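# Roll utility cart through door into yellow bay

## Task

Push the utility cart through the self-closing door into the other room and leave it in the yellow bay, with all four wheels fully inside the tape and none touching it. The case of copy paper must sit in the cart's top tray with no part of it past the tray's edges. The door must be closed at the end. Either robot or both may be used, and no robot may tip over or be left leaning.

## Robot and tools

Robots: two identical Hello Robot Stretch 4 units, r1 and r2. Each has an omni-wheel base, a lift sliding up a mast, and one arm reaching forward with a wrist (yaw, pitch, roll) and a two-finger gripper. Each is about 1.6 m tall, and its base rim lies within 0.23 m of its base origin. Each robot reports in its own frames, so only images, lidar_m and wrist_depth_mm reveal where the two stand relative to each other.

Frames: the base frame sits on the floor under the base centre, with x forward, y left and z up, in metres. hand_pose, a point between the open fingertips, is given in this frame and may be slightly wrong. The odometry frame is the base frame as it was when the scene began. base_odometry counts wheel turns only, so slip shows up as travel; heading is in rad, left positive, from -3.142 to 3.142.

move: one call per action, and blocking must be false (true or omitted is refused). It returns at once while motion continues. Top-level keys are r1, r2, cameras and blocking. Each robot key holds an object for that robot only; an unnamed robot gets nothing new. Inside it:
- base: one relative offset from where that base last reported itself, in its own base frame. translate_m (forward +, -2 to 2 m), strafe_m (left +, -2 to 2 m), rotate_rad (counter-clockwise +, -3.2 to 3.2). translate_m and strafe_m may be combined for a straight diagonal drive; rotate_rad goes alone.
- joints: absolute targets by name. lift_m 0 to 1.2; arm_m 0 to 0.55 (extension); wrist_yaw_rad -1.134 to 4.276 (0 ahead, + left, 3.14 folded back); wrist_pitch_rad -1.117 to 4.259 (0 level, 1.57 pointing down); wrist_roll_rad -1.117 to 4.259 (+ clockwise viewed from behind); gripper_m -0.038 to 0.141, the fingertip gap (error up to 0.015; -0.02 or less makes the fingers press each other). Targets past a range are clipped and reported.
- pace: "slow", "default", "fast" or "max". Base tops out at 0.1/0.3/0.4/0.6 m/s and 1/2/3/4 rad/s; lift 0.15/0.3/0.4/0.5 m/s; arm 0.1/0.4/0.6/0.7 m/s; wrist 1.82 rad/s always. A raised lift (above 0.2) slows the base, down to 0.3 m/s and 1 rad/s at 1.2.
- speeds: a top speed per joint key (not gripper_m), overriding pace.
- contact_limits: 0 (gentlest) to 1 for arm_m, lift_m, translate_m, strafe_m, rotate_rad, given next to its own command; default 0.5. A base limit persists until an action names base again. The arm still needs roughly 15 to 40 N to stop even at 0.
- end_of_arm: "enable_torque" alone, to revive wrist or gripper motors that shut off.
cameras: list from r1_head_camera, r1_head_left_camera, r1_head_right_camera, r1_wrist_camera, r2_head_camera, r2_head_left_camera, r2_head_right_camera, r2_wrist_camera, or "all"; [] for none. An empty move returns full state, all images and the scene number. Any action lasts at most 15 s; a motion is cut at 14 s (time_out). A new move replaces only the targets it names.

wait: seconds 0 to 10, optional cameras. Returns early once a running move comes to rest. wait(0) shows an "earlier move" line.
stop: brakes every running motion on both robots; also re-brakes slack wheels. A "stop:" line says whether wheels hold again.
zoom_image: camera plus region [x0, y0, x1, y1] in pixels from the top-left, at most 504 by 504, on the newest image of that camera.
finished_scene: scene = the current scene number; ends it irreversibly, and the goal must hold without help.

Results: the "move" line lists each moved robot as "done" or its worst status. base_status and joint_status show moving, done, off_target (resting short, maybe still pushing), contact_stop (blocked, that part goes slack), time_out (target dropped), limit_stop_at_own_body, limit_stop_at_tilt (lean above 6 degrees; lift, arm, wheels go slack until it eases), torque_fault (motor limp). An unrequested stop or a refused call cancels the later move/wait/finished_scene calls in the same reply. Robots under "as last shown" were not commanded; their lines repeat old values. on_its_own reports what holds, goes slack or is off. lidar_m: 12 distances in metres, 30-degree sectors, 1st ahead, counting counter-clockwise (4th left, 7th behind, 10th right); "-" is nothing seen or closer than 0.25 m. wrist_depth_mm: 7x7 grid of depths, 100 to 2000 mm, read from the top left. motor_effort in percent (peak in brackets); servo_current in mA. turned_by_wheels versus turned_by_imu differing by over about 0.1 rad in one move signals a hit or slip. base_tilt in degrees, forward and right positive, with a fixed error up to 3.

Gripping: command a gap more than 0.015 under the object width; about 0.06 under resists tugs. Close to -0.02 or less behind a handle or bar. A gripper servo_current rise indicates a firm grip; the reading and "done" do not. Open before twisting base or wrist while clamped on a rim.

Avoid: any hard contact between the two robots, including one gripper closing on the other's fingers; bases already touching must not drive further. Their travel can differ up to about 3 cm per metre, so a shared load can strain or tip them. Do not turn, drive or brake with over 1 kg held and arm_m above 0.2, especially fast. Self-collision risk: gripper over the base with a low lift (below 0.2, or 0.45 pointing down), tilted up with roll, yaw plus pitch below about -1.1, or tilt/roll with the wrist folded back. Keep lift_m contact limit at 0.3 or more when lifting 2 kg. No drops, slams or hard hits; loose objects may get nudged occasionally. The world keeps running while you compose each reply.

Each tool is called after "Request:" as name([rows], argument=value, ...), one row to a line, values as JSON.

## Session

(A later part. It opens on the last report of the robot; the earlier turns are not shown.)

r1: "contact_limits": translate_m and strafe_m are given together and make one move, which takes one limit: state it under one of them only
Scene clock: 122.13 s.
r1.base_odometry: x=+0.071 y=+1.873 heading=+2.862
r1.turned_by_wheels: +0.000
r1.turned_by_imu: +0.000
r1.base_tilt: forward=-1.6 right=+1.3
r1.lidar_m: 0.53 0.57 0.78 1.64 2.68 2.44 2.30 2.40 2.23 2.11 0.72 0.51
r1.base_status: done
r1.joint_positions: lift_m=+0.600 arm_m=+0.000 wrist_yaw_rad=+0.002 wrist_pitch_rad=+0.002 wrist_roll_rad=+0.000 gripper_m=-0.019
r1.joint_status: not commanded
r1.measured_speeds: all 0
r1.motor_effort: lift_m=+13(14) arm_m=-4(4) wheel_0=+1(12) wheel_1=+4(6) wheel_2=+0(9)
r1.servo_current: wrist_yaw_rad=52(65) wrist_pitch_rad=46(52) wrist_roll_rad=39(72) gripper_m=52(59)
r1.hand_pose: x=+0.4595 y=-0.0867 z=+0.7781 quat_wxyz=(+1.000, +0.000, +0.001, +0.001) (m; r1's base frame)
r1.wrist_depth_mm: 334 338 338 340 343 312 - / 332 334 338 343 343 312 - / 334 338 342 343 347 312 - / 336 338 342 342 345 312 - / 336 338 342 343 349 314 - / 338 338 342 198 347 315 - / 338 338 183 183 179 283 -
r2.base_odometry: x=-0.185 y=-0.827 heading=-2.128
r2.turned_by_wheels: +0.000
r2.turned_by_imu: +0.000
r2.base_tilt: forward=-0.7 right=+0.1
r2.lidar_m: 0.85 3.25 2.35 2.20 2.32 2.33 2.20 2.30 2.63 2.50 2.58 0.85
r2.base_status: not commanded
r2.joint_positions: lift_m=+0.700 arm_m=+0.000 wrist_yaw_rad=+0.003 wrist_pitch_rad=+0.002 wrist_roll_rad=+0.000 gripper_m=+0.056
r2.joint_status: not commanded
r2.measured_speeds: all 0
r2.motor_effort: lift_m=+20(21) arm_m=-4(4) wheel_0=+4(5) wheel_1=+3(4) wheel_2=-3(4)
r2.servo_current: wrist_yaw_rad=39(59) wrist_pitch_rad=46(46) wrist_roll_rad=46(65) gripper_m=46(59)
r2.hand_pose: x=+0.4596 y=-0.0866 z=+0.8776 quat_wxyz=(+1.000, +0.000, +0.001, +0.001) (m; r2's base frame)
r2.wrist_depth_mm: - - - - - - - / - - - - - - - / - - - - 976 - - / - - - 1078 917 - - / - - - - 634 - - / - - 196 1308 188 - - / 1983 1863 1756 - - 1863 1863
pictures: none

Request:
move(blocking=false, r1={"base":{"translate_m":0.5,"strafe_m":0.06},"contact_limits":{"translate_m":0.9}})

Request:
wait(seconds=5, cameras=["r1_head_camera","r1_head_left_camera","r1_head_right_camera","r2_head_camera"])

Scene clock: 125.53 s.
move: r1 moving
r1.base_odometry: x=+0.040 y=+1.878 heading=+2.862
r1.turned_by_wheels: +0.000
r1.turned_by_imu: +0.000
r1.base_tilt: forward=-1.6 right=+1.3
r1.lidar_m: 0.50 0.52 0.71 1.52 2.68 2.45 2.34 2.44 2.25 2.11 0.69 0.50
r1.base_status: translate_m moving; strafe_m moving
r1.joint_positions: lift_m=+0.600 arm_m=+0.000 wrist_yaw_rad=+0.002 wrist_pitch_rad=+0.002 wrist_roll_rad=+0.000 gripper_m=-0.019
r1.joint_status: not commanded
r1.measured_speeds: translate_m=+0.122 strafe_m=+0.016 rotate_rad=-0.006 lift_m=+0.000 arm_m=+0.000 wrist_yaw_rad=+0.000 wrist_pitch_rad=+0.000 wrist_roll_rad=+0.000
r1.motor_effort: lift_m=+13(14) arm_m=-4(4) wheel_0=+6(8) wheel_1=+7(8) wheel_2=-9(9)
r1.servo_current: wrist_yaw_rad=39(59) wrist_pitch_rad=46(46) wrist_roll_rad=46(65) gripper_m=52(59)
r1.contact_limits: translate_m 0.9
r1.hand_pose: x=+0.4595 y=-0.0867 z=+0.7781 quat_wxyz=(+1.000, +0.000, +0.001, +0.001) (m; r1's base frame)
r1.wrist_depth_mm: 307 312 314 317 319 297 243 / 309 312 310 317 320 300 243 / 309 312 315 319 324 300 245 / 309 314 314 317 322 303 244 / 310 312 315 319 322 303 247 / 310 314 315 198 324 303 246 / 309 314 319 183 178 285 247
r2.base_odometry: x=-0.185 y=-0.827 heading=-2.128
r2.turned_by_wheels: +0.000
r2.turned_by_imu: +0.000
r2.base_tilt: forward=-0.7 right=+0.1
r2.lidar_m: 0.85 3.28 2.37 2.21 2.33 2.30 2.21 2.30 2.61 2.48 2.57 0.85
r2.base_status: not commanded
r2.joint_positions: lift_m=+0.700 arm_m=+0.000 wrist_yaw_rad=+0.003 wrist_pitch_rad=+0.002 wrist_roll_rad=+0.000 gripper_m=+0.056
r2.joint_status: not commanded
r2.measured_speeds: all 0
r2.motor_effort: lift_m=+20(21) arm_m=-4(4) wheel_0=+4(5) wheel_1=+3(4) wheel_2=-3(4)
r2.servo_current: wrist_yaw_rad=39(59) wrist_pitch_rad=39(52) wrist_roll_rad=46(59) gripper_m=52(52)
r2.hand_pose: x=+0.4596 y=-0.0866 z=+0.8776 quat_wxyz=(+1.000, +0.000, +0.001, +0.001) (m; r2's base frame)
r2.wrist_depth_mm: - - - - - - - / - - - - - - - / - - - - 976 - - / - - - 1042 917 - - / - - - - 634 - - / - - 196 1308 189 - - / 1921 1808 1756 - - 1921 1863
pictures: none

Scene clock: 128.20 s.
earlier move: r1 done
r1.base_odometry: x=-0.426 y=+1.954 heading=+2.861
r1.turned_by_wheels: -0.001
r1.turned_by_imu: +0.045
r1.base_tilt: forward=-1.6 right=+1.3
r1.lidar_m: 0.35 0.33 0.37 0.53 2.64 2.94 2.81 2.92 2.28 0.30 0.31 0.45
r1.base_status: done
r1.joint_positions: lift_m=+0.600 arm_m=+0.000 wrist_yaw_rad=-0.019 wrist_pitch_rad=+0.002 wrist_roll_rad=+0.000 gripper_m=-0.020
r1.joint_status: not commanded
r1.measured_speeds: all 0
r1.on_its_own: wrist_yaw_rad is at rest, and its servo_current (124 mA) is outside its rest range (0 to 104 mA)
r1.motor_effort: lift_m=+14(14) arm_m=+9(15) wheel_0=+0(9) wheel_1=+3(14) wheel_2=-12(31)
r1.servo_current: wrist_yaw_rad=124(143) wrist_pitch_rad=39(52) wrist_roll_rad=46(65) gripper_m=52(59)
r1.contact_limits: translate_m 0.9
r1.hand_pose: x=+0.4572 y=-0.0928 z=+0.7780 quat_wxyz=(+1.000, +0.000, +0.001, -0.009) (m; r1's base frame)
r1.wrist_depth_mm: 173 190 211 237 273 - - / 171 189 211 238 272 - - / 172 190 211 239 273 - - / 174 190 212 238 272 - - / 174 190 212 238 272 - - / 171 189 202 199 268 - - / 171 183 204 181 262 1661 1808
r2.base_odometry: x=-0.185 y=-0.827 heading=-2.128
r2.turned_by_wheels: +0.000
r2.turned_by_imu: +0.000
r2.base_tilt: forward=-0.7 right=+0.1
r2.lidar_m: 0.84 3.30 2.38 2.22 2.33 2.33 2.21 2.30 2.59 2.49 2.58 0.85
r2.base_status: not commanded
r2.joint_positions: lift_m=+0.700 arm_m=+0.000 wrist_yaw_rad=+0.003 wrist_pitch_rad=+0.002 wrist_roll_rad=+0.000 gripper_m=+0.056
r2.joint_status: not commanded
r2.measured_speeds: all 0
r2.motor_effort: lift_m=+20(21) arm_m=-4(4) wheel_0=+4(5) wheel_1=+3(4) wheel_2=-3(4)
r2.servo_current: wrist_yaw_rad=52(65) wrist_pitch_rad=39(52) wrist_roll_rad=52(65) gripper_m=46(52)
r2.hand_pose: x=+0.4596 y=-0.0866 z=+0.8776 quat_wxyz=(+1.000, +0.000, +0.001, +0.001) (m; r2's base frame)
r2.wrist_depth_mm: - - - - - - - / - - - - - - - / - - - - 946 - - / - - - 1042 931 - - / - - - - 640 - - / - - 196 1281 188 - - / 1983 1863 1756 - - 1863 1808
wait: 2.67 of 5 s (r1 has come to rest)
pictures: r1_head_camera, r1_head_left_camera, r1_head_right_camera, r2_head_camera
Images, in order (width x height): r1_head_camera 420x560, r1_head_left_camera 420x672, r1_head_right_camera 420x672, r2_head_camera 420x560.

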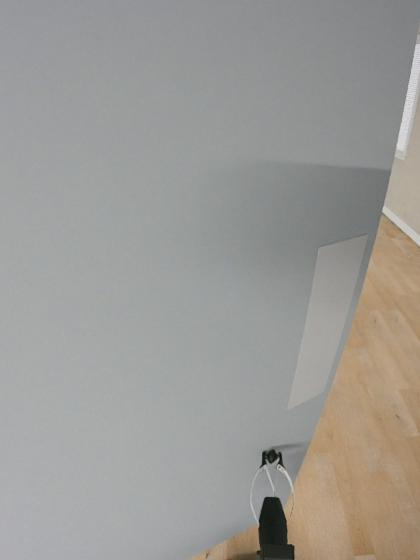

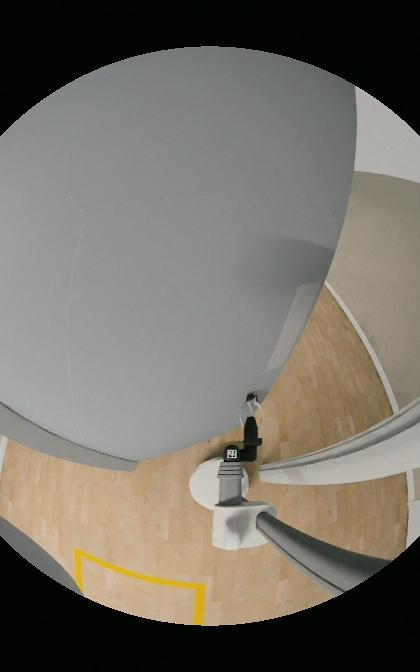

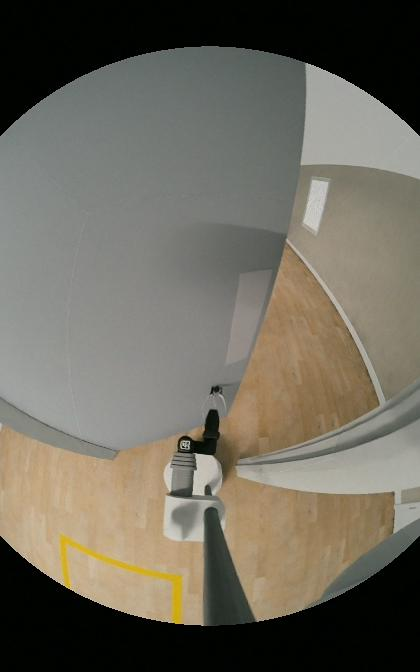

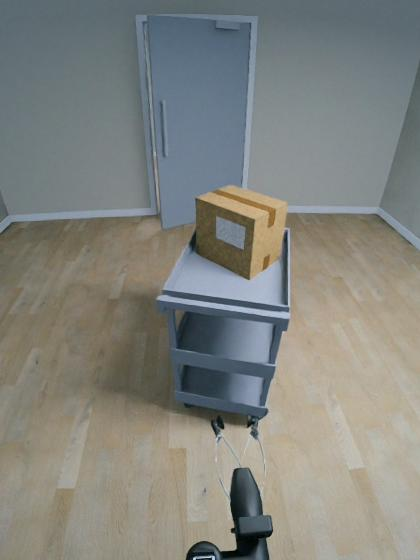

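Request:
move(blocking=false, r1={"base":{"translate_m":0.1,"strafe_m":0.15},"joints":{"arm_m":0.2},"speeds":{"arm_m":0.2},"contact_limits":{"translate_m":0.9,"arm_m":0.9}})

Request:
wait(seconds=1.5)

Request:
wait(seconds=3, cameras=["r1_head_camera","r1_head_left_camera","r1_head_right_camera","r2_head_camera"])

Scene clock: 149.77 s.
move: r1 moving
r1.base_odometry: x=-0.450 y=+1.934 heading=+2.859
r1.turned_by_wheels: -0.002
r1.turned_by_imu: -0.021
r1.base_tilt: forward=-1.6 right=+1.3
r1.lidar_m: 0.37 0.34 0.37 0.51 2.60 2.96 2.82 2.95 2.32 0.31 0.33 0.53
r1.base_status: translate_m moving; strafe_m moving
r1.joint_positions: lift_m=+0.600 arm_m=+0.050 wrist_yaw_rad=-0.019 wrist_pitch_rad=+0.002 wrist_roll_rad=+0.000 gripper_m=-0.020
r1.joint_status: arm_m moving
r1.measured_speeds: translate_m=+0.077 strafe_m=+0.100 rotate_rad=+0.013 lift_m=+0.000 arm_m=+0.196 wrist_yaw_rad=+0.000 wrist_pitch_rad=+0.000 wrist_roll_rad=+0.000
r1.motor_effort: lift_m=+14(15) arm_m=+13(17) wheel_0=-13(13) wheel_1=+9(11) wheel_2=-20(26)
r1.servo_current: wrist_yaw_rad=104(111) wrist_pitch_rad=46(52) wrist_roll_rad=46(65) gripper_m=39(52)
r1.contact_limits: arm_m 0.9; translate_m 0.9
r1.hand_pose: x=+0.5075 y=-0.0928 z=+0.7780 quat_wxyz=(+1.000, +0.000, +0.001, -0.009) (m; r1's base frame)
r1.wrist_depth_mm: 163 181 206 237 279 - - / 160 181 206 237 281 - - / 163 181 206 237 282 - - / 161 185 210 236 279 - - / 161 181 206 237 281 - - / 163 180 198 199 266 - - / 162 174 178 158 274 1618 1756
r2: as last shown
r2.lidar_m: 0.84 3.29 2.37 2.23 2.32 2.33 2.21 2.28 2.62 2.50 2.56 0.85
r2.motor_effort: lift_m=+20(21) arm_m=-4(4) wheel_0=+4(5) wheel_1=+3(4) wheel_2=-3(3)
r2.servo_current: wrist_yaw_rad=52(59) wrist_pitch_rad=46(46) wrist_roll_rad=52(59) gripper_m=52(52)
r2.wrist_depth_mm: - - - - - - - / - - - - - - - / - - - - 946 - - / - - - 1042 931 - - / - - - - 627 - - / - - 196 1281 188 - - / 1983 1863 1756 - - 1863 1863
pictures: none

Scene clock: 151.27 s.
earlier move: r1 done
r1.base_odometry: x=-0.563 y=+1.838 heading=+2.859
r1.turned_by_wheels: +0.000
r1.turned_by_imu: -0.003
r1.base_tilt: forward=-1.6 right=+1.3
r1.lidar_m: 0.43 0.35 0.32 0.40 2.53 3.04 2.92 3.03 2.50 0.42 2.38 3.25
r1.base_status: done
r1.joint_positions: lift_m=+0.600 arm_m=+0.200 wrist_yaw_rad=-0.018 wrist_pitch_rad=+0.002 wrist_roll_rad=+0.000 gripper_m=-0.020
r1.joint_status: all done
r1.measured_speeds: all 0
r1.motor_effort: lift_m=+14(15) arm_m=+9(17) wheel_0=-11(14) wheel_1=-2(11) wheel_2=-16(26)
r1.servo_current: wrist_yaw_rad=98(124) wrist_pitch_rad=46(52) wrist_roll_rad=39(65) gripper_m=46(52)
r1.contact_limits: arm_m 0.9; translate_m 0.9
r1.hand_pose: x=+0.6572 y=-0.0925 z=+0.7780 quat_wxyz=(+1.000, +0.000, +0.001, -0.009) (m; r1's base frame)
r1.wrist_depth_mm: 138 157 193 248 - - - / 132 161 193 248 - - - / 132 157 198 248 - - - / 134 157 191 247 - - - / 131 156 191 245 - - - / 131 155 180 200 181 - - / 136 151 174 166 306 137 1808
r2.base_odometry: x=-0.185 y=-0.827 heading=-2.128
r2.turned_by_wheels: +0.000
r2.turned_by_imu: +0.000
r2.base_tilt: forward=-0.7 right=+0.1
r2.lidar_m: 0.85 3.28 2.37 2.22 2.33 2.32 2.20 2.31 2.60 2.48 2.57 0.85
r2.base_status: not commanded
r2.joint_positions: lift_m=+0.700 arm_m=+0.000 wrist_yaw_rad=+0.003 wrist_pitch_rad=+0.002 wrist_roll_rad=+0.000 gripper_m=+0.056
r2.joint_status: not commanded
r2.measured_speeds: all 0
r2.motor_effort: lift_m=+20(21) arm_m=-4(4) wheel_0=+4(5) wheel_1=+4(4) wheel_2=-3(3)
r2.servo_current: wrist_yaw_rad=52(59) wrist_pitch_rad=39(46) wrist_roll_rad=59(59) gripper_m=46(52)
r2.hand_pose: x=+0.4596 y=-0.0866 z=+0.8776 quat_wxyz=(+1.000, +0.000, +0.001, +0.001) (m; r2's base frame)
r2.wrist_depth_mm: - - - - - - - / - - - - - - - / - - - - 946 - - / - - - 1042 946 - - / - - - - 634 - - / - - 196 1308 188 - - / 1983 1921 1756 - - 1808 1808
wait: 1.50 s; at rest by 1.47 s
pictures: none

Scene clock: 154.27 s.
r1.base_odometry: x=-0.563 y=+1.838 heading=+2.859
r1.turned_by_wheels: +0.000
r1.turned_by_imu: +0.000
r1.base_tilt: forward=-1.6 right=+1.3
r1.lidar_m: 0.42 0.33 0.33 0.41 2.55 3.02 2.92 3.01 2.50 0.40 2.40 3.25
r1.base_status: done
r1.joint_positions: lift_m=+0.600 arm_m=+0.200 wrist_yaw_rad=-0.018 wrist_pitch_rad=+0.002 wrist_roll_rad=+0.000 gripper_m=-0.020
r1.joint_status: all done
r1.measured_speeds: all 0
r1.on_its_own: wrist_yaw_rad is at rest, and its servo_current (111 mA) is outside its rest range (0 to 104 mA)
r1.motor_effort: lift_m=+14(15) arm_m=+9(17) wheel_0=-11(14) wheel_1=-2(11) wheel_2=-16(26)
r1.servo_current: wrist_yaw_rad=111(124) wrist_pitch_rad=46(52) wrist_roll_rad=39(65) gripper_m=39(52)
r1.contact_limits: arm_m 0.9; translate_m 0.9
r1.hand_pose: x=+0.6572 y=-0.0925 z=+0.7780 quat_wxyz=(+1.000, +0.000, +0.001, -0.009) (m; r1's base frame)
r1.wrist_depth_mm: 138 157 192 248 - - - / 131 161 193 248 - - - / 132 157 198 248 - - - / 135 157 191 245 - - - / 131 156 191 245 - - - / 131 156 180 198 181 - - / 136 151 175 165 307 137 1808
r2.base_odometry: x=-0.185 y=-0.827 heading=-2.128
r2.turned_by_wheels: +0.000
r2.turned_by_imu: +0.000
r2.base_tilt: forward=-0.7 right=+0.1
r2.lidar_m: 0.85 3.26 2.37 2.22 2.33 2.33 2.21 2.30 2.61 2.48 2.59 0.87
r2.base_status: not commanded
r2.joint_positions: lift_m=+0.700 arm_m=+0.000 wrist_yaw_rad=+0.003 wrist_pitch_rad=+0.002 wrist_roll_rad=+0.000 gripper_m=+0.056
r2.joint_status: not commanded
r2.measured_speeds: all 0
r2.motor_effort: lift_m=+20(21) arm_m=-4(4) wheel_0=+5(5) wheel_1=+3(4) wheel_2=-3(3)
r2.servo_current: wrist_yaw_rad=46(59) wrist_pitch_rad=33(46) wrist_roll_rad=59(59) gripper_m=52(52)
r2.hand_pose: x=+0.4596 y=-0.0866 z=+0.8776 quat_wxyz=(+1.000, +0.000, +0.001, +0.001) (m; r2's base frame)
r2.wrist_depth_mm: - - - - - - - / - - - - - - - / - - - - 960 - - / - - - 1060 946 - - / - - - - 634 - - / - - 196 1366 187 - - / 1921 1808 1661 - - 1863 1863
wait: 3.00 s; at rest by 0.27 s
pictures: r1_head_camera, r1_head_left_camera, r1_head_right_camera, r2_head_camera
Images, in order (width x height): r1_head_camera 420x560, r1_head_left_camera 420x672, r1_head_right_camera 420x672, r2_head_camera 420x560.

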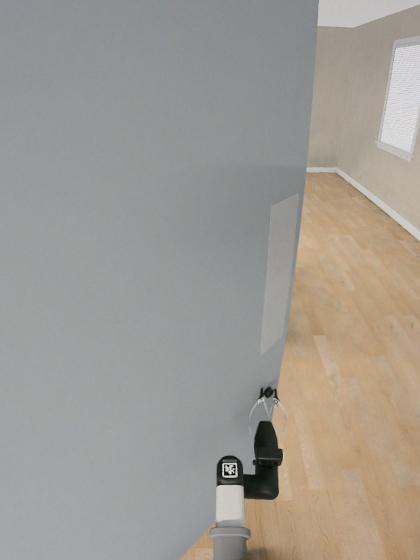

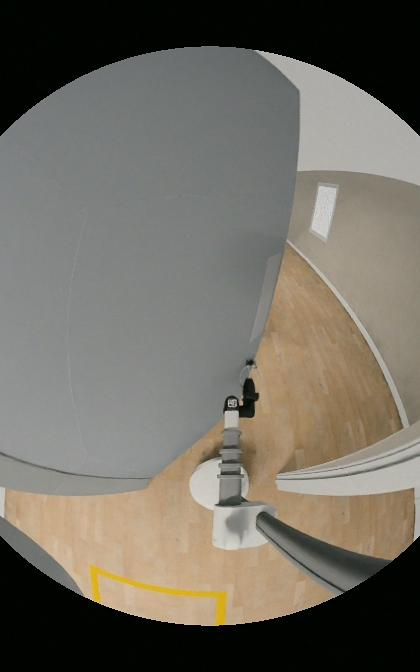

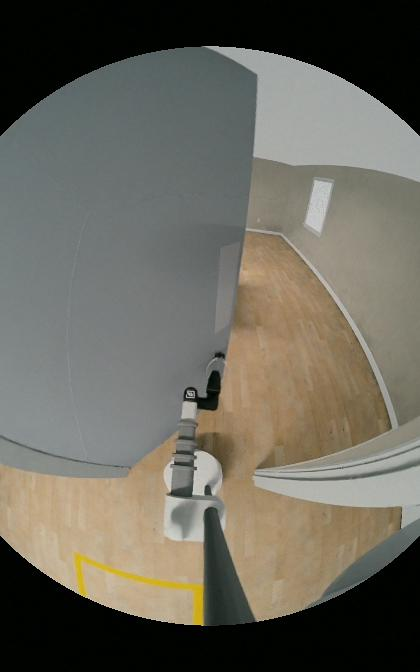

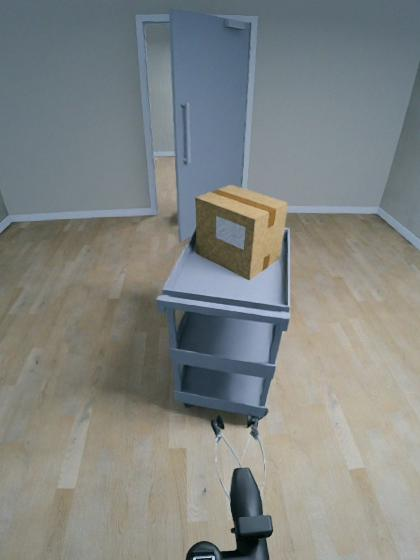

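Request:
move(blocking=false, r1={"base":{"rotate_rad":0.45},"joints":{"arm_m":0.3},"pace":"slow","contact_limits":{"rotate_rad":0.9,"arm_m":0.9}})

Request:
wait(seconds=3)

Request:
wait(seconds=2, cameras=["r1_head_camera","r1_head_left_camera","r1_head_right_camera","r2_head_camera"])

Scene clock: 165.50 s.
move: r1 moving
r1.base_odometry: x=-0.563 y=+1.838 heading=+2.982
r1.turned_by_wheels: +0.124
r1.turned_by_imu: +0.086
r1.base_tilt: forward=-1.6 right=+1.3
r1.lidar_m: 0.42 0.36 0.35 0.39 2.54 2.97 2.92 3.11 0.43 0.42 2.45 0.76
r1.base_status: rotate_rad moving
r1.joint_positions: lift_m=+0.600 arm_m=+0.212 wrist_yaw_rad=-0.023 wrist_pitch_rad=+0.002 wrist_roll_rad=+0.000 gripper_m=-0.020
r1.joint_status: arm_m moving
r1.measured_speeds: translate_m=+0.001 strafe_m=-0.002 rotate_rad=+0.479 lift_m=+0.000 arm_m=+0.046 wrist_yaw_rad=+0.000 wrist_pitch_rad=+0.000 wrist_roll_rad=+0.000
r1.motor_effort: lift_m=+14(14) arm_m=+10(11) wheel_0=-21(21) wheel_1=-15(15) wheel_2=-30(30)
r1.servo_current: wrist_yaw_rad=124(143) wrist_pitch_rad=46(46) wrist_roll_rad=52(59) gripper_m=33(46)
r1.contact_limits: arm_m 0.9; rotate_rad 0.9
r1.hand_pose: x=+0.6693 y=-0.0941 z=+0.7780 quat_wxyz=(+1.000, +0.000, +0.001, -0.012) (m; r1's base frame)
r1.wrist_depth_mm: 125 - 177 226 - - - / 125 145 177 225 296 - - / 122 145 177 225 293 - - / 125 142 177 224 291 - - / 120 148 176 224 291 - - / 124 145 171 194 179 - - / 121 140 154 177 276 1576 1756
r2: as last shown
r2.lidar_m: 0.86 3.29 2.35 2.22 2.32 2.30 2.20 2.30 2.61 2.49 2.58 0.84
r2.motor_effort: lift_m=+20(21) arm_m=-4(4) wheel_0=+4(5) wheel_1=+4(4) wheel_2=-3(3)
r2.servo_current: wrist_yaw_rad=59(59) wrist_pitch_rad=46(46) wrist_roll_rad=46(65) gripper_m=46(52)
r2.wrist_depth_mm: - - - - - - - / - - - - - - - / - - - - 946 - - / - - - 1060 917 - - / - - - - 634 - - / - - 196 1308 188 - - / 1921 1808 1756 - - 1863 1863
pictures: none

Scene clock: 167.30 s.
earlier move: r1 done
r1.base_odometry: x=-0.563 y=+1.838 heading=-2.977
r1.turned_by_wheels: +0.324
r1.turned_by_imu: +0.224
r1.base_tilt: forward=-1.6 right=+1.2
r1.lidar_m: 0.54 0.43 0.45 0.56 2.87 2.94 2.92 2.64 0.39 2.32 2.72 2.05
r1.base_status: done
r1.joint_positions: lift_m=+0.600 arm_m=+0.300 wrist_yaw_rad=-0.017 wrist_pitch_rad=+0.002 wrist_roll_rad=+0.000 gripper_m=-0.020
r1.joint_status: all done
r1.measured_speeds: all 0
r1.motor_effort: lift_m=+14(15) arm_m=+7(13) wheel_0=-9(25) wheel_1=-3(15) wheel_2=-13(30)
r1.servo_current: wrist_yaw_rad=91(156) wrist_pitch_rad=39(52) wrist_roll_rad=59(65) gripper_m=46(52)
r1.contact_limits: arm_m 0.9; rotate_rad 0.9
r1.hand_pose: x=+0.7575 y=-0.0922 z=+0.7780 quat_wxyz=(+1.000, +0.000, +0.001, -0.008) (m; r1's base frame)
r1.wrist_depth_mm: 138 168 198 250 - - - / 138 168 198 249 - - - / 142 163 197 250 319 - - / 145 163 198 247 319 - - / 139 167 198 247 315 - - / 138 163 185 199 182 - - / 140 157 179 182 289 132 1756
r2.base_odometry: x=-0.185 y=-0.827 heading=-2.128
r2.turned_by_wheels: +0.000
r2.turned_by_imu: +0.000
r2.base_tilt: forward=-0.7 right=+0.1
r2.lidar_m: 0.84 3.29 2.35 2.22 2.31 2.33 2.21 2.28 2.60 2.50 2.58 0.85
r2.base_status: not commanded
r2.joint_positions: lift_m=+0.700 arm_m=+0.000 wrist_yaw_rad=+0.003 wrist_pitch_rad=+0.002 wrist_roll_rad=+0.000 gripper_m=+0.056
r2.joint_status: not commanded
r2.measured_speeds: all 0
r2.motor_effort: lift_m=+20(21) arm_m=-4(4) wheel_0=+4(5) wheel_1=+3(4) wheel_2=-3(4)
r2.servo_current: wrist_yaw_rad=65(65) wrist_pitch_rad=39(46) wrist_roll_rad=52(65) gripper_m=46(59)
r2.hand_pose: x=+0.4596 y=-0.0866 z=+0.8776 quat_wxyz=(+1.000, +0.000, +0.001, +0.001) (m; r2's base frame)
r2.wrist_depth_mm: - - - - - - - / - - - - - - - / - - - - 960 - - / - - - 1060 946 - - / - - - - 627 - - / - - 197 1336 189 - - / 1921 1808 1756 - - 1863 1863
wait: 1.80 of 3 s (r1 has come to rest)
pictures: none

Scene clock: 169.30 s.
r1.base_odometry: x=-0.563 y=+1.838 heading=-2.977
r1.turned_by_wheels: +0.000
r1.turned_by_imu: +0.000
r1.base_tilt: forward=-1.6 right=+1.3
r1.lidar_m: 0.51 0.43 0.45 0.54 2.89 2.91 2.93 2.64 0.40 2.30 2.71 2.04
r1.base_status: done
r1.joint_positions: lift_m=+0.600 arm_m=+0.300 wrist_yaw_rad=-0.017 wrist_pitch_rad=+0.002 wrist_roll_rad=+0.000 gripper_m=-0.020
r1.joint_status: all done
r1.measured_speeds: all 0
r1.motor_effort: lift_m=+14(15) arm_m=+7(13) wheel_0=-8(25) wheel_1=-3(15) wheel_2=-13(30)
r1.servo_current: wrist_yaw_rad=91(156) wrist_pitch_rad=33(52) wrist_roll_rad=59(65) gripper_m=39(52)
r1.contact_limits: arm_m 0.9; rotate_rad 0.9
r1.hand_pose: x=+0.7575 y=-0.0922 z=+0.7780 quat_wxyz=(+1.000, +0.000, +0.001, -0.008) (m; r1's base frame)
r1.wrist_depth_mm: 138 168 198 250 - - - / 139 168 198 250 - - - / 139 164 198 249 - - - / 145 163 198 248 319 - - / 138 167 196 248 317 - - / 138 163 185 200 182 - - / 141 158 178 181 289 132 1808
r2.base_odometry: x=-0.185 y=-0.827 heading=-2.128
r2.turned_by_wheels: +0.000
r2.turned_by_imu: +0.000
r2.base_tilt: forward=-0.6 right=+0.1
r2.lidar_m: 0.85 3.27 2.34 2.22 2.32 2.32 2.19 2.31 2.60 2.49 2.58 0.87
r2.base_status: not commanded
r2.joint_positions: lift_m=+0.700 arm_m=+0.000 wrist_yaw_rad=+0.003 wrist_pitch_rad=+0.002 wrist_roll_rad=+0.000 gripper_m=+0.056
r2.joint_status: not commanded
r2.measured_speeds: all 0
r2.motor_effort: lift_m=+20(21) arm_m=-4(4) wheel_0=+4(5) wheel_1=+3(4) wheel_2=-3(4)
r2.servo_current: wrist_yaw_rad=65(65) wrist_pitch_rad=46(46) wrist_roll_rad=52(65) gripper_m=52(59)
r2.hand_pose: x=+0.4596 y=-0.0866 z=+0.8776 quat_wxyz=(+1.000, +0.000, +0.001, +0.001) (m; r2's base frame)
r2.wrist_depth_mm: - - - - - - - / - - - - - - - / - - - - 960 - - / - - - 1042 917 - - / - - - - 634 - - / - - 196 1308 188 - - / 1983 1863 1708 - - 1921 1808
wait: 2.00 s; at rest by 0.27 s
pictures: r1_head_camera, r1_head_left_camera, r1_head_right_camera, r2_head_camera
Images, in order (width x height): r1_head_camera 420x560, r1_head_left_camera 420x672, r1_head_right_camera 420x672, r2_head_camera 420x560.

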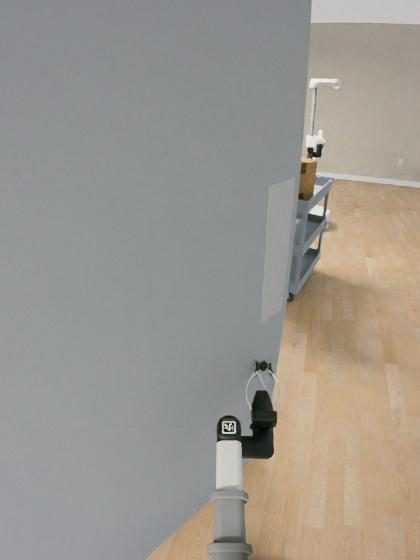

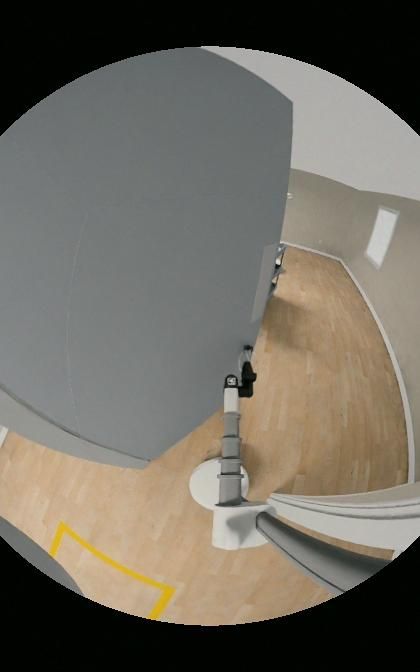

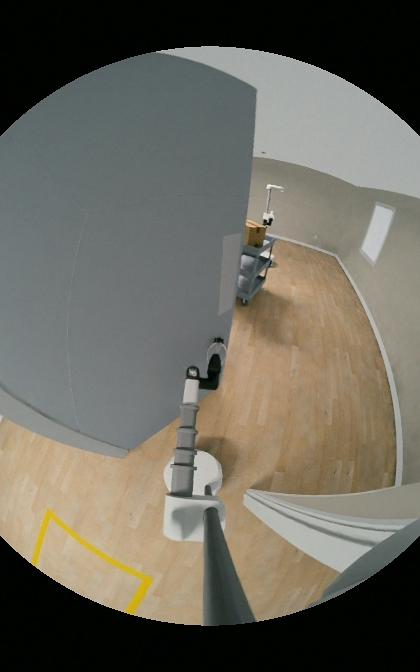

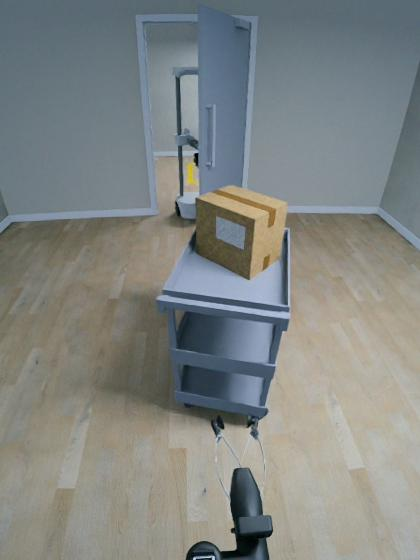

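Request:
move(blocking=false, r1={"base":{"rotate_rad":0.42},"joints":{"arm_m":0.36},"pace":"slow","contact_limits":{"rotate_rad":0.9,"arm_m":0.9}})

Request:
wait(seconds=3)

Request:
wait(seconds=0.5, cameras=["r1_head_camera","r1_head_left_camera","r1_head_right_camera","r2_head_camera"])

Scene clock: 184.90 s.
move: r1 moving
r1.base_odometry: x=-0.562 y=+1.838 heading=-2.854
r1.turned_by_wheels: +0.123
r1.turned_by_imu: +0.083
r1.base_tilt: forward=-1.6 right=+1.3
r1.lidar_m: 0.53 0.43 0.45 0.58 3.04 2.92 2.97 2.69 0.39 2.31 2.85 2.00
r1.base_status: rotate_rad moving
r1.joint_positions: lift_m=+0.600 arm_m=+0.312 wrist_yaw_rad=-0.023 wrist_pitch_rad=+0.002 wrist_roll_rad=+0.000 gripper_m=-0.020
r1.joint_status: arm_m moving
r1.measured_speeds: translate_m=+0.001 strafe_m=-0.002 rotate_rad=+0.479 lift_m=+0.000 arm_m=+0.049 wrist_yaw_rad=+0.000 wrist_pitch_rad=+0.000 wrist_roll_rad=+0.000
r1.motor_effort: lift_m=+14(14) arm_m=+11(11) wheel_0=-23(23) wheel_1=-18(18) wheel_2=-32(32)
r1.servo_current: wrist_yaw_rad=137(143) wrist_pitch_rad=46(46) wrist_roll_rad=59(59) gripper_m=39(52)
r1.contact_limits: arm_m 0.9; rotate_rad 0.9
r1.hand_pose: x=+0.7694 y=-0.0941 z=+0.7780 quat_wxyz=(+1.000, +0.000, +0.001, -0.012) (m; r1's base frame)
r1.wrist_depth_mm: 134 158 182 228 289 - - / 131 151 182 228 301 - - / 128 155 181 226 287 - - / 131 151 182 227 285 - - / 128 154 181 226 285 - - / 128 150 180 193 179 - - / 127 146 141 179 297 1576 1808
r2: as last shown
r2.base_tilt: forward=-0.7 right=+0.0
r2.lidar_m: 0.84 3.29 2.37 2.21 2.31 2.34 2.20 2.30 2.62 2.48 2.60 0.84
r2.motor_effort: lift_m=+20(20) arm_m=-4(4) wheel_0=+5(5) wheel_1=+4(4) wheel_2=-3(3)
r2.servo_current: wrist_yaw_rad=39(52) wrist_pitch_rad=46(46) wrist_roll_rad=52(52) gripper_m=46(52)
r2.wrist_depth_mm: - - - - - - - / - - - - - - - / - - - - 960 - - / - - - 1060 931 - - / - - - - 634 - - / - - 196 1308 189 - - / 1983 1808 1708 - - 1863 1808
pictures: none

Scene clock: 186.23 s.
earlier move: r1 done
r1.base_odometry: x=-0.563 y=+1.838 heading=-2.559
r1.turned_by_wheels: +0.295
r1.turned_by_imu: +0.211
r1.base_tilt: forward=-1.6 right=+1.3
r1.lidar_m: 0.60 0.50 0.51 2.60 3.04 2.94 3.13 0.38 0.38 2.40 3.44 1.98
r1.base_status: done
r1.joint_positions: lift_m=+0.600 arm_m=+0.359 wrist_yaw_rad=-0.023 wrist_pitch_rad=+0.002 wrist_roll_rad=+0.000 gripper_m=-0.020
r1.joint_status: all done
r1.measured_speeds: all 0
r1.on_its_own: wrist_yaw_rad is at rest, and its servo_current (163 mA) is outside its rest range (0 to 104 mA)
r1.motor_effort: lift_m=+14(15) arm_m=+10(11) wheel_0=-11(27) wheel_1=-6(18) wheel_2=-13(32)
r1.servo_current: wrist_yaw_rad=163(163) wrist_pitch_rad=39(52) wrist_roll_rad=33(72) gripper_m=39(52)
r1.contact_limits: arm_m 0.9; rotate_rad 0.9
r1.hand_pose: x=+0.8167 y=-0.0941 z=+0.7780 quat_wxyz=(+1.000, +0.000, +0.001, -0.012) (m; r1's base frame)
r1.wrist_depth_mm: 145 174 203 253 329 - - / 145 170 204 252 327 - - / 145 169 202 251 315 1499 1336 / 151 170 203 248 325 - - / 144 173 202 249 325 - - / 144 168 186 200 310 - - / 146 160 177 183 286 - -
r2.base_odometry: x=-0.185 y=-0.827 heading=-2.128
r2.turned_by_wheels: +0.000
r2.turned_by_imu: +0.000
r2.base_tilt: forward=-0.7 right=+0.1
r2.lidar_m: 0.83 3.28 2.37 2.24 2.32 2.32 2.20 2.30 2.62 2.49 2.60 0.83
r2.base_status: not commanded
r2.joint_positions: lift_m=+0.700 arm_m=+0.000 wrist_yaw_rad=+0.003 wrist_pitch_rad=+0.002 wrist_roll_rad=+0.000 gripper_m=+0.056
r2.joint_status: not commanded
r2.measured_speeds: all 0
r2.motor_effort: lift_m=+20(21) arm_m=-4(4) wheel_0=+4(5) wheel_1=+4(4) wheel_2=-3(4)
r2.servo_current: wrist_yaw_rad=59(59) wrist_pitch_rad=39(46) wrist_roll_rad=46(65) gripper_m=46(59)
r2.hand_pose: x=+0.4596 y=-0.0866 z=+0.8776 quat_wxyz=(+1.000, +0.000, +0.001, +0.001) (m; r2's base frame)
r2.wrist_depth_mm: - - - - - - - / - - - - - - - / - - - - 960 - - / - - - 1060 917 - - / - - - - 634 - - / - - 196 1308 188 - - / 1921 1808 1756 - - 1921 1808
wait: 1.33 of 3 s (r1 has come to rest)
pictures: none

Scene clock: 186.73 s.
r1.base_odometry: x=-0.563 y=+1.838 heading=-2.559
r1.turned_by_wheels: +0.000
r1.turned_by_imu: +0.000
r1.base_tilt: forward=-1.6 right=+1.3
r1.lidar_m: 0.61 0.48 0.50 2.60 3.05 2.94 3.11 0.40 0.39 2.41 3.47 1.97
r1.base_status: done
r1.joint_positions: lift_m=+0.600 arm_m=+0.359 wrist_yaw_rad=-0.023 wrist_pitch_rad=+0.002 wrist_roll_rad=+0.000 gripper_m=-0.020
r1.joint_status: all done
r1.measured_speeds: all 0
r1.on_its_own: wrist_yaw_rad is at rest, and its servo_current (137 mA) is outside its rest range (0 to 104 mA)
r1.motor_effort: lift_m=+14(15) arm_m=+10(11) wheel_0=-11(27) wheel_1=-6(18) wheel_2=-13(32)
r1.servo_current: wrist_yaw_rad=137(163) wrist_pitch_rad=46(52) wrist_roll_rad=59(72) gripper_m=39(52)
r1.contact_limits: arm_m 0.9; rotate_rad 0.9
r1.hand_pose: x=+0.8167 y=-0.0941 z=+0.7780 quat_wxyz=(+1.000, +0.000, +0.001, -0.012) (m; r1's base frame)
r1.wrist_depth_mm: 145 174 203 252 327 - - / 145 170 204 251 327 - - / 145 170 202 250 314 1499 1308 / 151 169 203 250 327 - - / 145 173 202 249 327 - - / 144 169 186 199 312 - - / 146 160 177 183 286 - -
r2.base_odometry: x=-0.185 y=-0.827 heading=-2.128
r2.turned_by_wheels: +0.000
r2.turned_by_imu: +0.000
r2.base_tilt: forward=-0.7 right=+0.0
r2.lidar_m: 0.84 3.30 2.36 2.22 2.35 2.31 2.22 2.31 2.60 2.47 2.61 0.85
r2.base_status: not commanded
r2.joint_positions: lift_m=+0.700 arm_m=+0.000 wrist_yaw_rad=+0.003 wrist_pitch_rad=+0.002 wrist_roll_rad=+0.000 gripper_m=+0.056
r2.joint_status: not commanded
r2.measured_speeds: all 0
r2.motor_effort: lift_m=+20(21) arm_m=-4(4) wheel_0=+4(5) wheel_1=+3(4) wheel_2=-3(4)
r2.servo_current: wrist_yaw_rad=39(59) wrist_pitch_rad=33(46) wrist_roll_rad=59(65) gripper_m=39(59)
r2.hand_pose: x=+0.4596 y=-0.0866 z=+0.8776 quat_wxyz=(+1.000, +0.000, +0.001, +0.001) (m; r2's base frame)
r2.wrist_depth_mm: - - - - - - - / - - - - - - - / - - - - 976 - - / - - - 1042 917 - - / - - - - 634 - - / - - 196 1308 187 - - / 1983 1808 1756 - - 1921 1863
wait: 0.50 s; at rest by 0.27 s
pictures: r1_head_camera, r1_head_left_camera, r1_head_right_camera, r2_head_camera
Images, in order (width x height): r1_head_camera 420x560, r1_head_left_camera 420x672, r1_head_right_camera 420x672, r2_head_camera 420x560.

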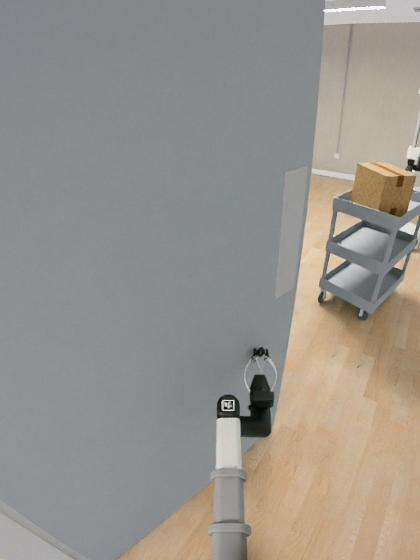

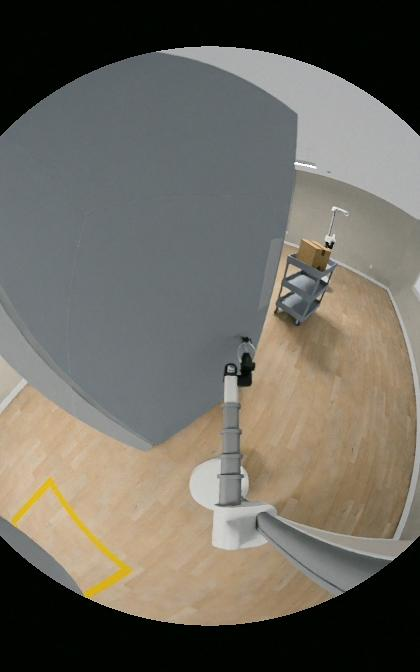

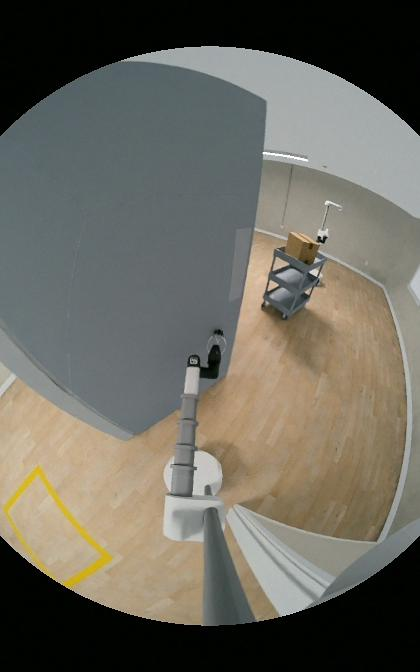

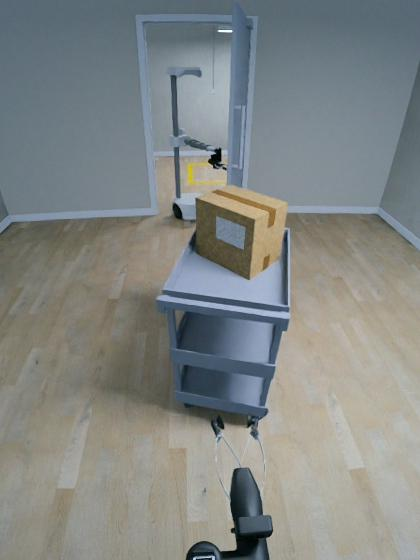

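Request:
move(blocking=false, r1={"base":{"translate_m":0.38,"strafe_m":-0.05},"joints":{"arm_m":0.06},"speeds":{"arm_m":0.26},"contact_limits":{"translate_m":0.9,"arm_m":0.9}})

Request:
wait(seconds=2.5)

Request:
move(blocking=false, r1={"base":{"rotate_rad":0.4},"joints":{"arm_m":0.1},"pace":"slow","contact_limits":{"rotate_rad":0.9,"arm_m":0.9}})

Request:
wait(seconds=2)

Request:
wait(seconds=0.5, cameras=["r1_head_camera","r1_head_left_camera","r1_head_right_camera","r2_head_camera"])

Scene clock: 194.07 s.
move: r1 moving
r1.base_odometry: x=-0.591 y=+1.825 heading=-2.561
r1.turned_by_wheels: -0.002
r1.turned_by_imu: -0.002
r1.base_tilt: forward=-1.6 right=+1.3
r1.lidar_m: 0.53 0.48 0.49 0.63 3.06 2.98 3.16 0.40 0.41 2.42 3.41 0.90
r1.base_status: translate_m moving; strafe_m moving
r1.joint_positions: lift_m=+0.600 arm_m=+0.309 wrist_yaw_rad=-0.023 wrist_pitch_rad=+0.002 wrist_roll_rad=+0.000 gripper_m=-0.020
r1.joint_status: arm_m moving
r1.measured_speeds: translate_m=+0.122 strafe_m=-0.017 rotate_rad=+0.000 lift_m=+0.000 arm_m=-0.195 wrist_yaw_rad=+0.000 wrist_pitch_rad=+0.000 wrist_roll_rad=+0.000
r1.motor_effort: lift_m=+14(14) arm_m=-3(8) wheel_0=-3(9) wheel_1=-1(4) wheel_2=-19(19)
r1.servo_current: wrist_yaw_rad=163(163) wrist_pitch_rad=39(46) wrist_roll_rad=46(52) gripper_m=39(46)
r1.contact_limits: arm_m 0.9; translate_m 0.9
r1.hand_pose: x=+0.7664 y=-0.0941 z=+0.7780 quat_wxyz=(+1.000, +0.000, +0.001, -0.012) (m; r1's base frame)
r1.wrist_depth_mm: 145 174 202 248 322 - - / 146 170 202 249 324 - - / 143 170 202 248 322 1499 1366 / 153 169 202 247 320 - - / 145 173 202 247 319 - - / 145 168 191 200 294 - - / 147 164 171 163 306 - -
r2: as last shown
r2.base_tilt: forward=-0.6 right=+0.1
r2.lidar_m: 0.85 3.28 2.37 2.21 2.31 2.32 2.22 2.30 2.62 2.48 2.57 0.85
r2.motor_effort: lift_m=+20(20) arm_m=-4(4) wheel_0=+5(5) wheel_1=+3(4) wheel_2=-3(3)
r2.servo_current: wrist_yaw_rad=46(59) wrist_pitch_rad=39(46) wrist_roll_rad=46(59) gripper_m=52(52)
r2.wrist_depth_mm: - - - - - - - / - - - - - - - / - - - - 976 - - / - - - 1060 931 - - / - - - - 640 - - / - - 196 1308 188 - - / 1983 1863 1708 - - 1863 1863
pictures: none

Scene clock: 196.33 s.
earlier move: r1 done
r1.base_odometry: x=-0.908 y=+1.672 heading=-2.560
r1.turned_by_wheels: +0.001
r1.turned_by_imu: -0.005
r1.base_tilt: forward=-1.6 right=+1.3
r1.lidar_m: 0.31 0.27 0.28 0.33 0.65 3.29 3.50 0.66 1.81 2.55 3.61 0.57
r1.base_status: done
r1.joint_positions: lift_m=+0.600 arm_m=+0.060 wrist_yaw_rad=-0.023 wrist_pitch_rad=+0.002 wrist_roll_rad=+0.000 gripper_m=-0.020
r1.joint_status: all done
r1.measured_speeds: all 0
r1.on_its_own: wrist_yaw_rad is at rest, and its servo_current (143 mA) is outside its rest range (0 to 104 mA)
r1.motor_effort: lift_m=+14(15) arm_m=-1(8) wheel_0=-3(9) wheel_1=+0(6) wheel_2=-8(22)
r1.servo_current: wrist_yaw_rad=143(163) wrist_pitch_rad=39(52) wrist_roll_rad=59(65) gripper_m=39(52)
r1.contact_limits: arm_m 0.9; translate_m 0.9
r1.hand_pose: x=+0.5172 y=-0.0941 z=+0.7780 quat_wxyz=(+1.000, +0.000, +0.001, -0.012) (m; r1's base frame)
r1.wrist_depth_mm: 143 168 204 255 - - - / 143 168 203 255 - - - / 143 168 203 252 - 1430 1229 / 153 167 203 253 - - - / 143 172 202 253 - - - / 142 167 185 198 181 - - / 148 155 180 182 168 - -
r2.base_odometry: x=-0.185 y=-0.827 heading=-2.128
r2.turned_by_wheels: +0.000
r2.turned_by_imu: +0.000
r2.base_tilt: forward=-0.7 right=+0.1
r2.lidar_m: 0.82 3.27 2.37 2.22 2.33 2.30 2.21 2.29 2.62 2.49 2.58 0.86
r2.base_status: not commanded
r2.joint_positions: lift_m=+0.700 arm_m=+0.000 wrist_yaw_rad=+0.003 wrist_pitch_rad=+0.002 wrist_roll_rad=+0.000 gripper_m=+0.056
r2.joint_status: not commanded
r2.measured_speeds: all 0
r2.motor_effort: lift_m=+20(21) arm_m=-4(4) wheel_0=+4(5) wheel_1=+3(4) wheel_2=-3(3)
r2.servo_current: wrist_yaw_rad=46(65) wrist_pitch_rad=39(46) wrist_roll_rad=39(59) gripper_m=46(52)
r2.hand_pose: x=+0.4596 y=-0.0866 z=+0.8776 quat_wxyz=(+1.000, +0.000, +0.001, +0.001) (m; r2's base frame)
r2.wrist_depth_mm: - - - - - - - / - - - - - - - / - - - - 976 - - / - - - 1060 931 - - / - - - - 634 - - / - - 196 1336 188 - - / 1983 1808 1708 - - 1921 1863
wait: 2.27 of 2.5 s (r1 has come to rest)
pictures: none

Scene clock: 196.83 s.
move: r1 moving
r1.base_odometry: x=-0.907 y=+1.672 heading=-2.436
r1.turned_by_wheels: +0.123
r1.turned_by_imu: +0.118
r1.base_tilt: forward=-1.6 right=+1.3
r1.lidar_m: 0.33 0.29 0.29 0.37 3.32 3.28 0.69 0.66 2.43 2.68 2.03 0.54
r1.base_status: rotate_rad moving
r1.joint_positions: lift_m=+0.600 arm_m=+0.072 wrist_yaw_rad=-0.023 wrist_pitch_rad=+0.002 wrist_roll_rad=+0.000 gripper_m=-0.020
r1.joint_status: arm_m moving
r1.measured_speeds: translate_m=-0.002 strafe_m=+0.002 rotate_rad=+0.490 lift_m=+0.000 arm_m=+0.048 wrist_yaw_rad=+0.000 wrist_pitch_rad=+0.000 wrist_roll_rad=+0.000
r1.motor_effort: lift_m=+14(15) arm_m=+10(12) wheel_0=-17(19) wheel_1=-9(10) wheel_2=-24(24)
r1.servo_current: wrist_yaw_rad=143(156) wrist_pitch_rad=39(46) wrist_roll_rad=59(65) gripper_m=39(46)
r1.contact_limits: arm_m 0.9; rotate_rad 0.9
r1.hand_pose: x=+0.5293 y=-0.0941 z=+0.7780 quat_wxyz=(+1.000, +0.000, +0.001, -0.012) (m; r1's base frame)
r1.wrist_depth_mm: 138 158 184 227 281 - - / 133 154 185 227 291 - - / 132 155 183 227 282 - 1229 / 133 159 183 226 279 - - / 135 154 183 225 278 - - / 132 154 183 193 180 - - / 134 150 142 178 291 156 -
r2: as last shown
r2.lidar_m: 0.85 3.28 2.36 2.24 2.33 2.30 2.21 2.31 2.63 2.48 2.59 0.87
r2.motor_effort: lift_m=+20(21) arm_m=-4(4) wheel_0=+5(5) wheel_1=+4(4) wheel_2=-3(3)
r2.servo_current: wrist_yaw_rad=46(59) wrist_pitch_rad=46(46) wrist_roll_rad=46(52) gripper_m=46(52)
r2.wrist_depth_mm: - - - - - - - / - - - - - - - / - - - - 946 - - / - - - 1060 931 - - / - - - - 634 - - / - - 196 1281 189 - - / 1983 1863 1756 - - 1863 1863
pictures: none

Scene clock: 197.93 s.
earlier move: r1 done
r1.base_odometry: x=-0.908 y=+1.672 heading=-2.161
r1.turned_by_wheels: +0.275
r1.turned_by_imu: +0.213
r1.base_tilt: forward=-1.6 right=+1.3
r1.lidar_m: 0.41 0.36 0.34 0.48 3.32 3.36 0.67 0.96 2.44 3.01 1.60 0.59
r1.base_status: done
r1.joint_positions: lift_m=+0.600 arm_m=+0.100 wrist_yaw_rad=-0.022 wrist_pitch_rad=+0.002 wrist_roll_rad=+0.000 gripper_m=-0.020
r1.joint_status: all done
r1.measured_speeds: all 0
r1.on_its_own: wrist_yaw_rad is at rest, and its servo_current (137 mA) is outside its rest range (0 to 104 mA)
r1.motor_effort: lift_m=+14(15) arm_m=+7(12) wheel_0=-8(24) wheel_1=-3(12) wheel_2=-7(26)
r1.servo_current: wrist_yaw_rad=137(156) wrist_pitch_rad=39(46) wrist_roll_rad=39(65) gripper_m=39(52)
r1.contact_limits: arm_m 0.9; rotate_rad 0.9
r1.hand_pose: x=+0.5570 y=-0.0938 z=+0.7780 quat_wxyz=(+1.000, +0.000, +0.001, -0.011) (m; r1's base frame)
r1.wrist_depth_mm: 159 179 209 248 306 - - / 156 179 208 248 306 - - / 160 179 208 246 304 - - / 156 187 209 247 304 - - / 157 179 208 246 304 - - / 156 178 194 199 303 - - / 158 171 198 181 178 1863 1756
r2.base_odometry: x=-0.185 y=-0.827 heading=-2.128
r2.turned_by_wheels: +0.000
r2.turned_by_imu: +0.000
r2.base_tilt: forward=-0.7 right=+0.1
r2.lidar_m: 0.85 3.28 2.37 2.22 2.33 2.33 2.21 2.28 2.62 2.47 2.60 0.85
r2.base_status: not commanded
r2.joint_positions: lift_m=+0.700 arm_m=+0.000 wrist_yaw_rad=+0.003 wrist_pitch_rad=+0.002 wrist_roll_rad=+0.000 gripper_m=+0.056
r2.joint_status: not commanded
r2.measured_speeds: all 0
r2.motor_effort: lift_m=+20(21) arm_m=-4(4) wheel_0=+5(5) wheel_1=+4(4) wheel_2=-3(3)
r2.servo_current: wrist_yaw_rad=46(65) wrist_pitch_rad=39(46) wrist_roll_rad=46(65) gripper_m=46(52)
r2.hand_pose: x=+0.4596 y=-0.0866 z=+0.8776 quat_wxyz=(+1.000, +0.000, +0.001, +0.001) (m; r2's base frame)
r2.wrist_depth_mm: - - - - - - - / - - - - - - - / - - - - 976 - - / - - - 1060 917 - - / - - - - 634 - - / - - 196 1308 188 - - / 1921 1863 1756 - - 1863 1863
wait: 1.10 of 2 s (r1 has come to rest)
pictures: none

Scene clock: 198.43 s.
r1.base_odometry: x=-0.908 y=+1.672 heading=-2.161
r1.turned_by_wheels: +0.000
r1.turned_by_imu: +0.000
r1.base_tilt: forward=-1.6 right=+1.3
r1.lidar_m: 0.41 0.38 0.38 0.50 3.30 3.35 0.67 0.98 2.43 3.02 1.60 0.61
r1.base_status: done
r1.joint_positions: lift_m=+0.600 arm_m=+0.100 wrist_yaw_rad=-0.022 wrist_pitch_rad=+0.002 wrist_roll_rad=+0.000 gripper_m=-0.020
r1.joint_status: all done
r1.measured_speeds: all 0
r1.on_its_own: wrist_yaw_rad is at rest, and its servo_current (143 mA) is outside its rest range (0 to 104 mA)
r1.motor_effort: lift_m=+14(15) arm_m=+7(12) wheel_0=-9(24) wheel_1=-3(12) wheel_2=-6(26)
r1.servo_current: wrist_yaw_rad=143(156) wrist_pitch_rad=46(46) wrist_roll_rad=65(65) gripper_m=39(52)
r1.contact_limits: arm_m 0.9; rotate_rad 0.9
r1.hand_pose: x=+0.5570 y=-0.0938 z=+0.7780 quat_wxyz=(+1.000, +0.000, +0.001, -0.011) (m; r1's base frame)
r1.wrist_depth_mm: 159 180 208 249 303 - - / 157 179 210 248 304 - - / 160 179 208 248 303 - - / 156 186 208 247 303 - - / 157 179 207 247 304 - - / 156 179 194 198 304 - - / 158 171 198 181 178 1808 1756
r2.base_odometry: x=-0.185 y=-0.827 heading=-2.128
r2.turned_by_wheels: +0.000
r2.turned_by_imu: +0.000
r2.base_tilt: forward=-0.7 right=+0.1
r2.lidar_m: 0.84 3.26 2.40 2.21 2.33 2.32 2.22 2.31 2.63 2.48 2.58 0.86
r2.base_status: not commanded
r2.joint_positions: lift_m=+0.700 arm_m=+0.000 wrist_yaw_rad=+0.003 wrist_pitch_rad=+0.002 wrist_roll_rad=+0.000 gripper_m=+0.056
r2.joint_status: not commanded
r2.measured_speeds: all 0
r2.motor_effort: lift_m=+20(21) arm_m=-4(4) wheel_0=+4(5) wheel_1=+3(4) wheel_2=-3(3)
r2.servo_current: wrist_yaw_rad=52(65) wrist_pitch_rad=39(46) wrist_roll_rad=59(65) gripper_m=52(52)
r2.hand_pose: x=+0.4596 y=-0.0866 z=+0.8776 quat_wxyz=(+1.000, +0.000, +0.001, +0.001) (m; r2's base frame)
r2.wrist_depth_mm: - - - - - - - / - - - - - - - / - - - - 946 - - / - - - 1060 931 - - / - - - - 640 - - / - - 196 1308 188 - - / 1921 1808 1756 - - 1921 1808
wait: 0.50 s; at rest by 0.27 s
pictures: r1_head_camera, r1_head_left_camera, r1_head_right_camera, r2_head_camera
Images, in order (width x height): r1_head_camera 420x560, r1_head_left_camera 420x672, r1_head_right_camera 420x672, r2_head_camera 420x560.

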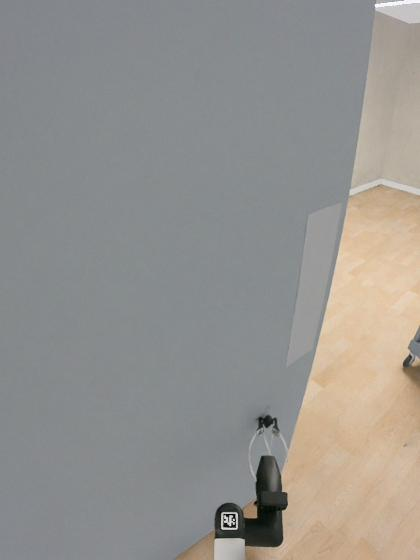

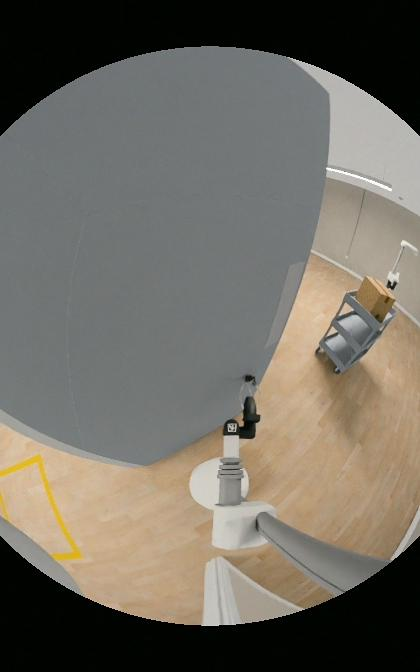

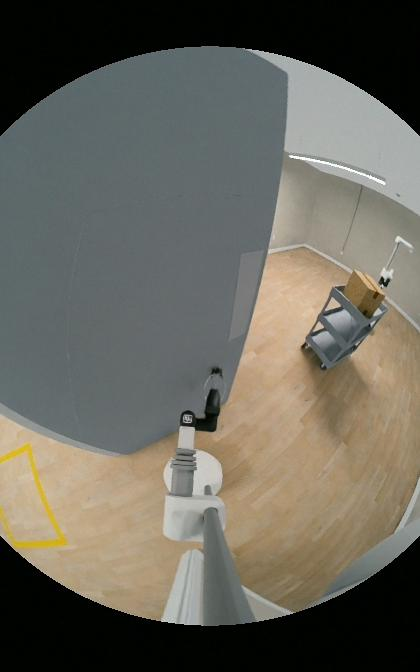

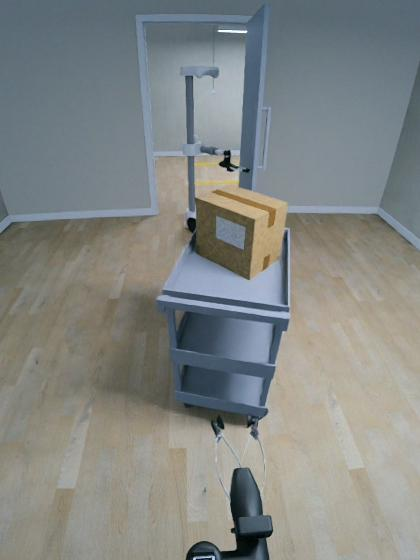

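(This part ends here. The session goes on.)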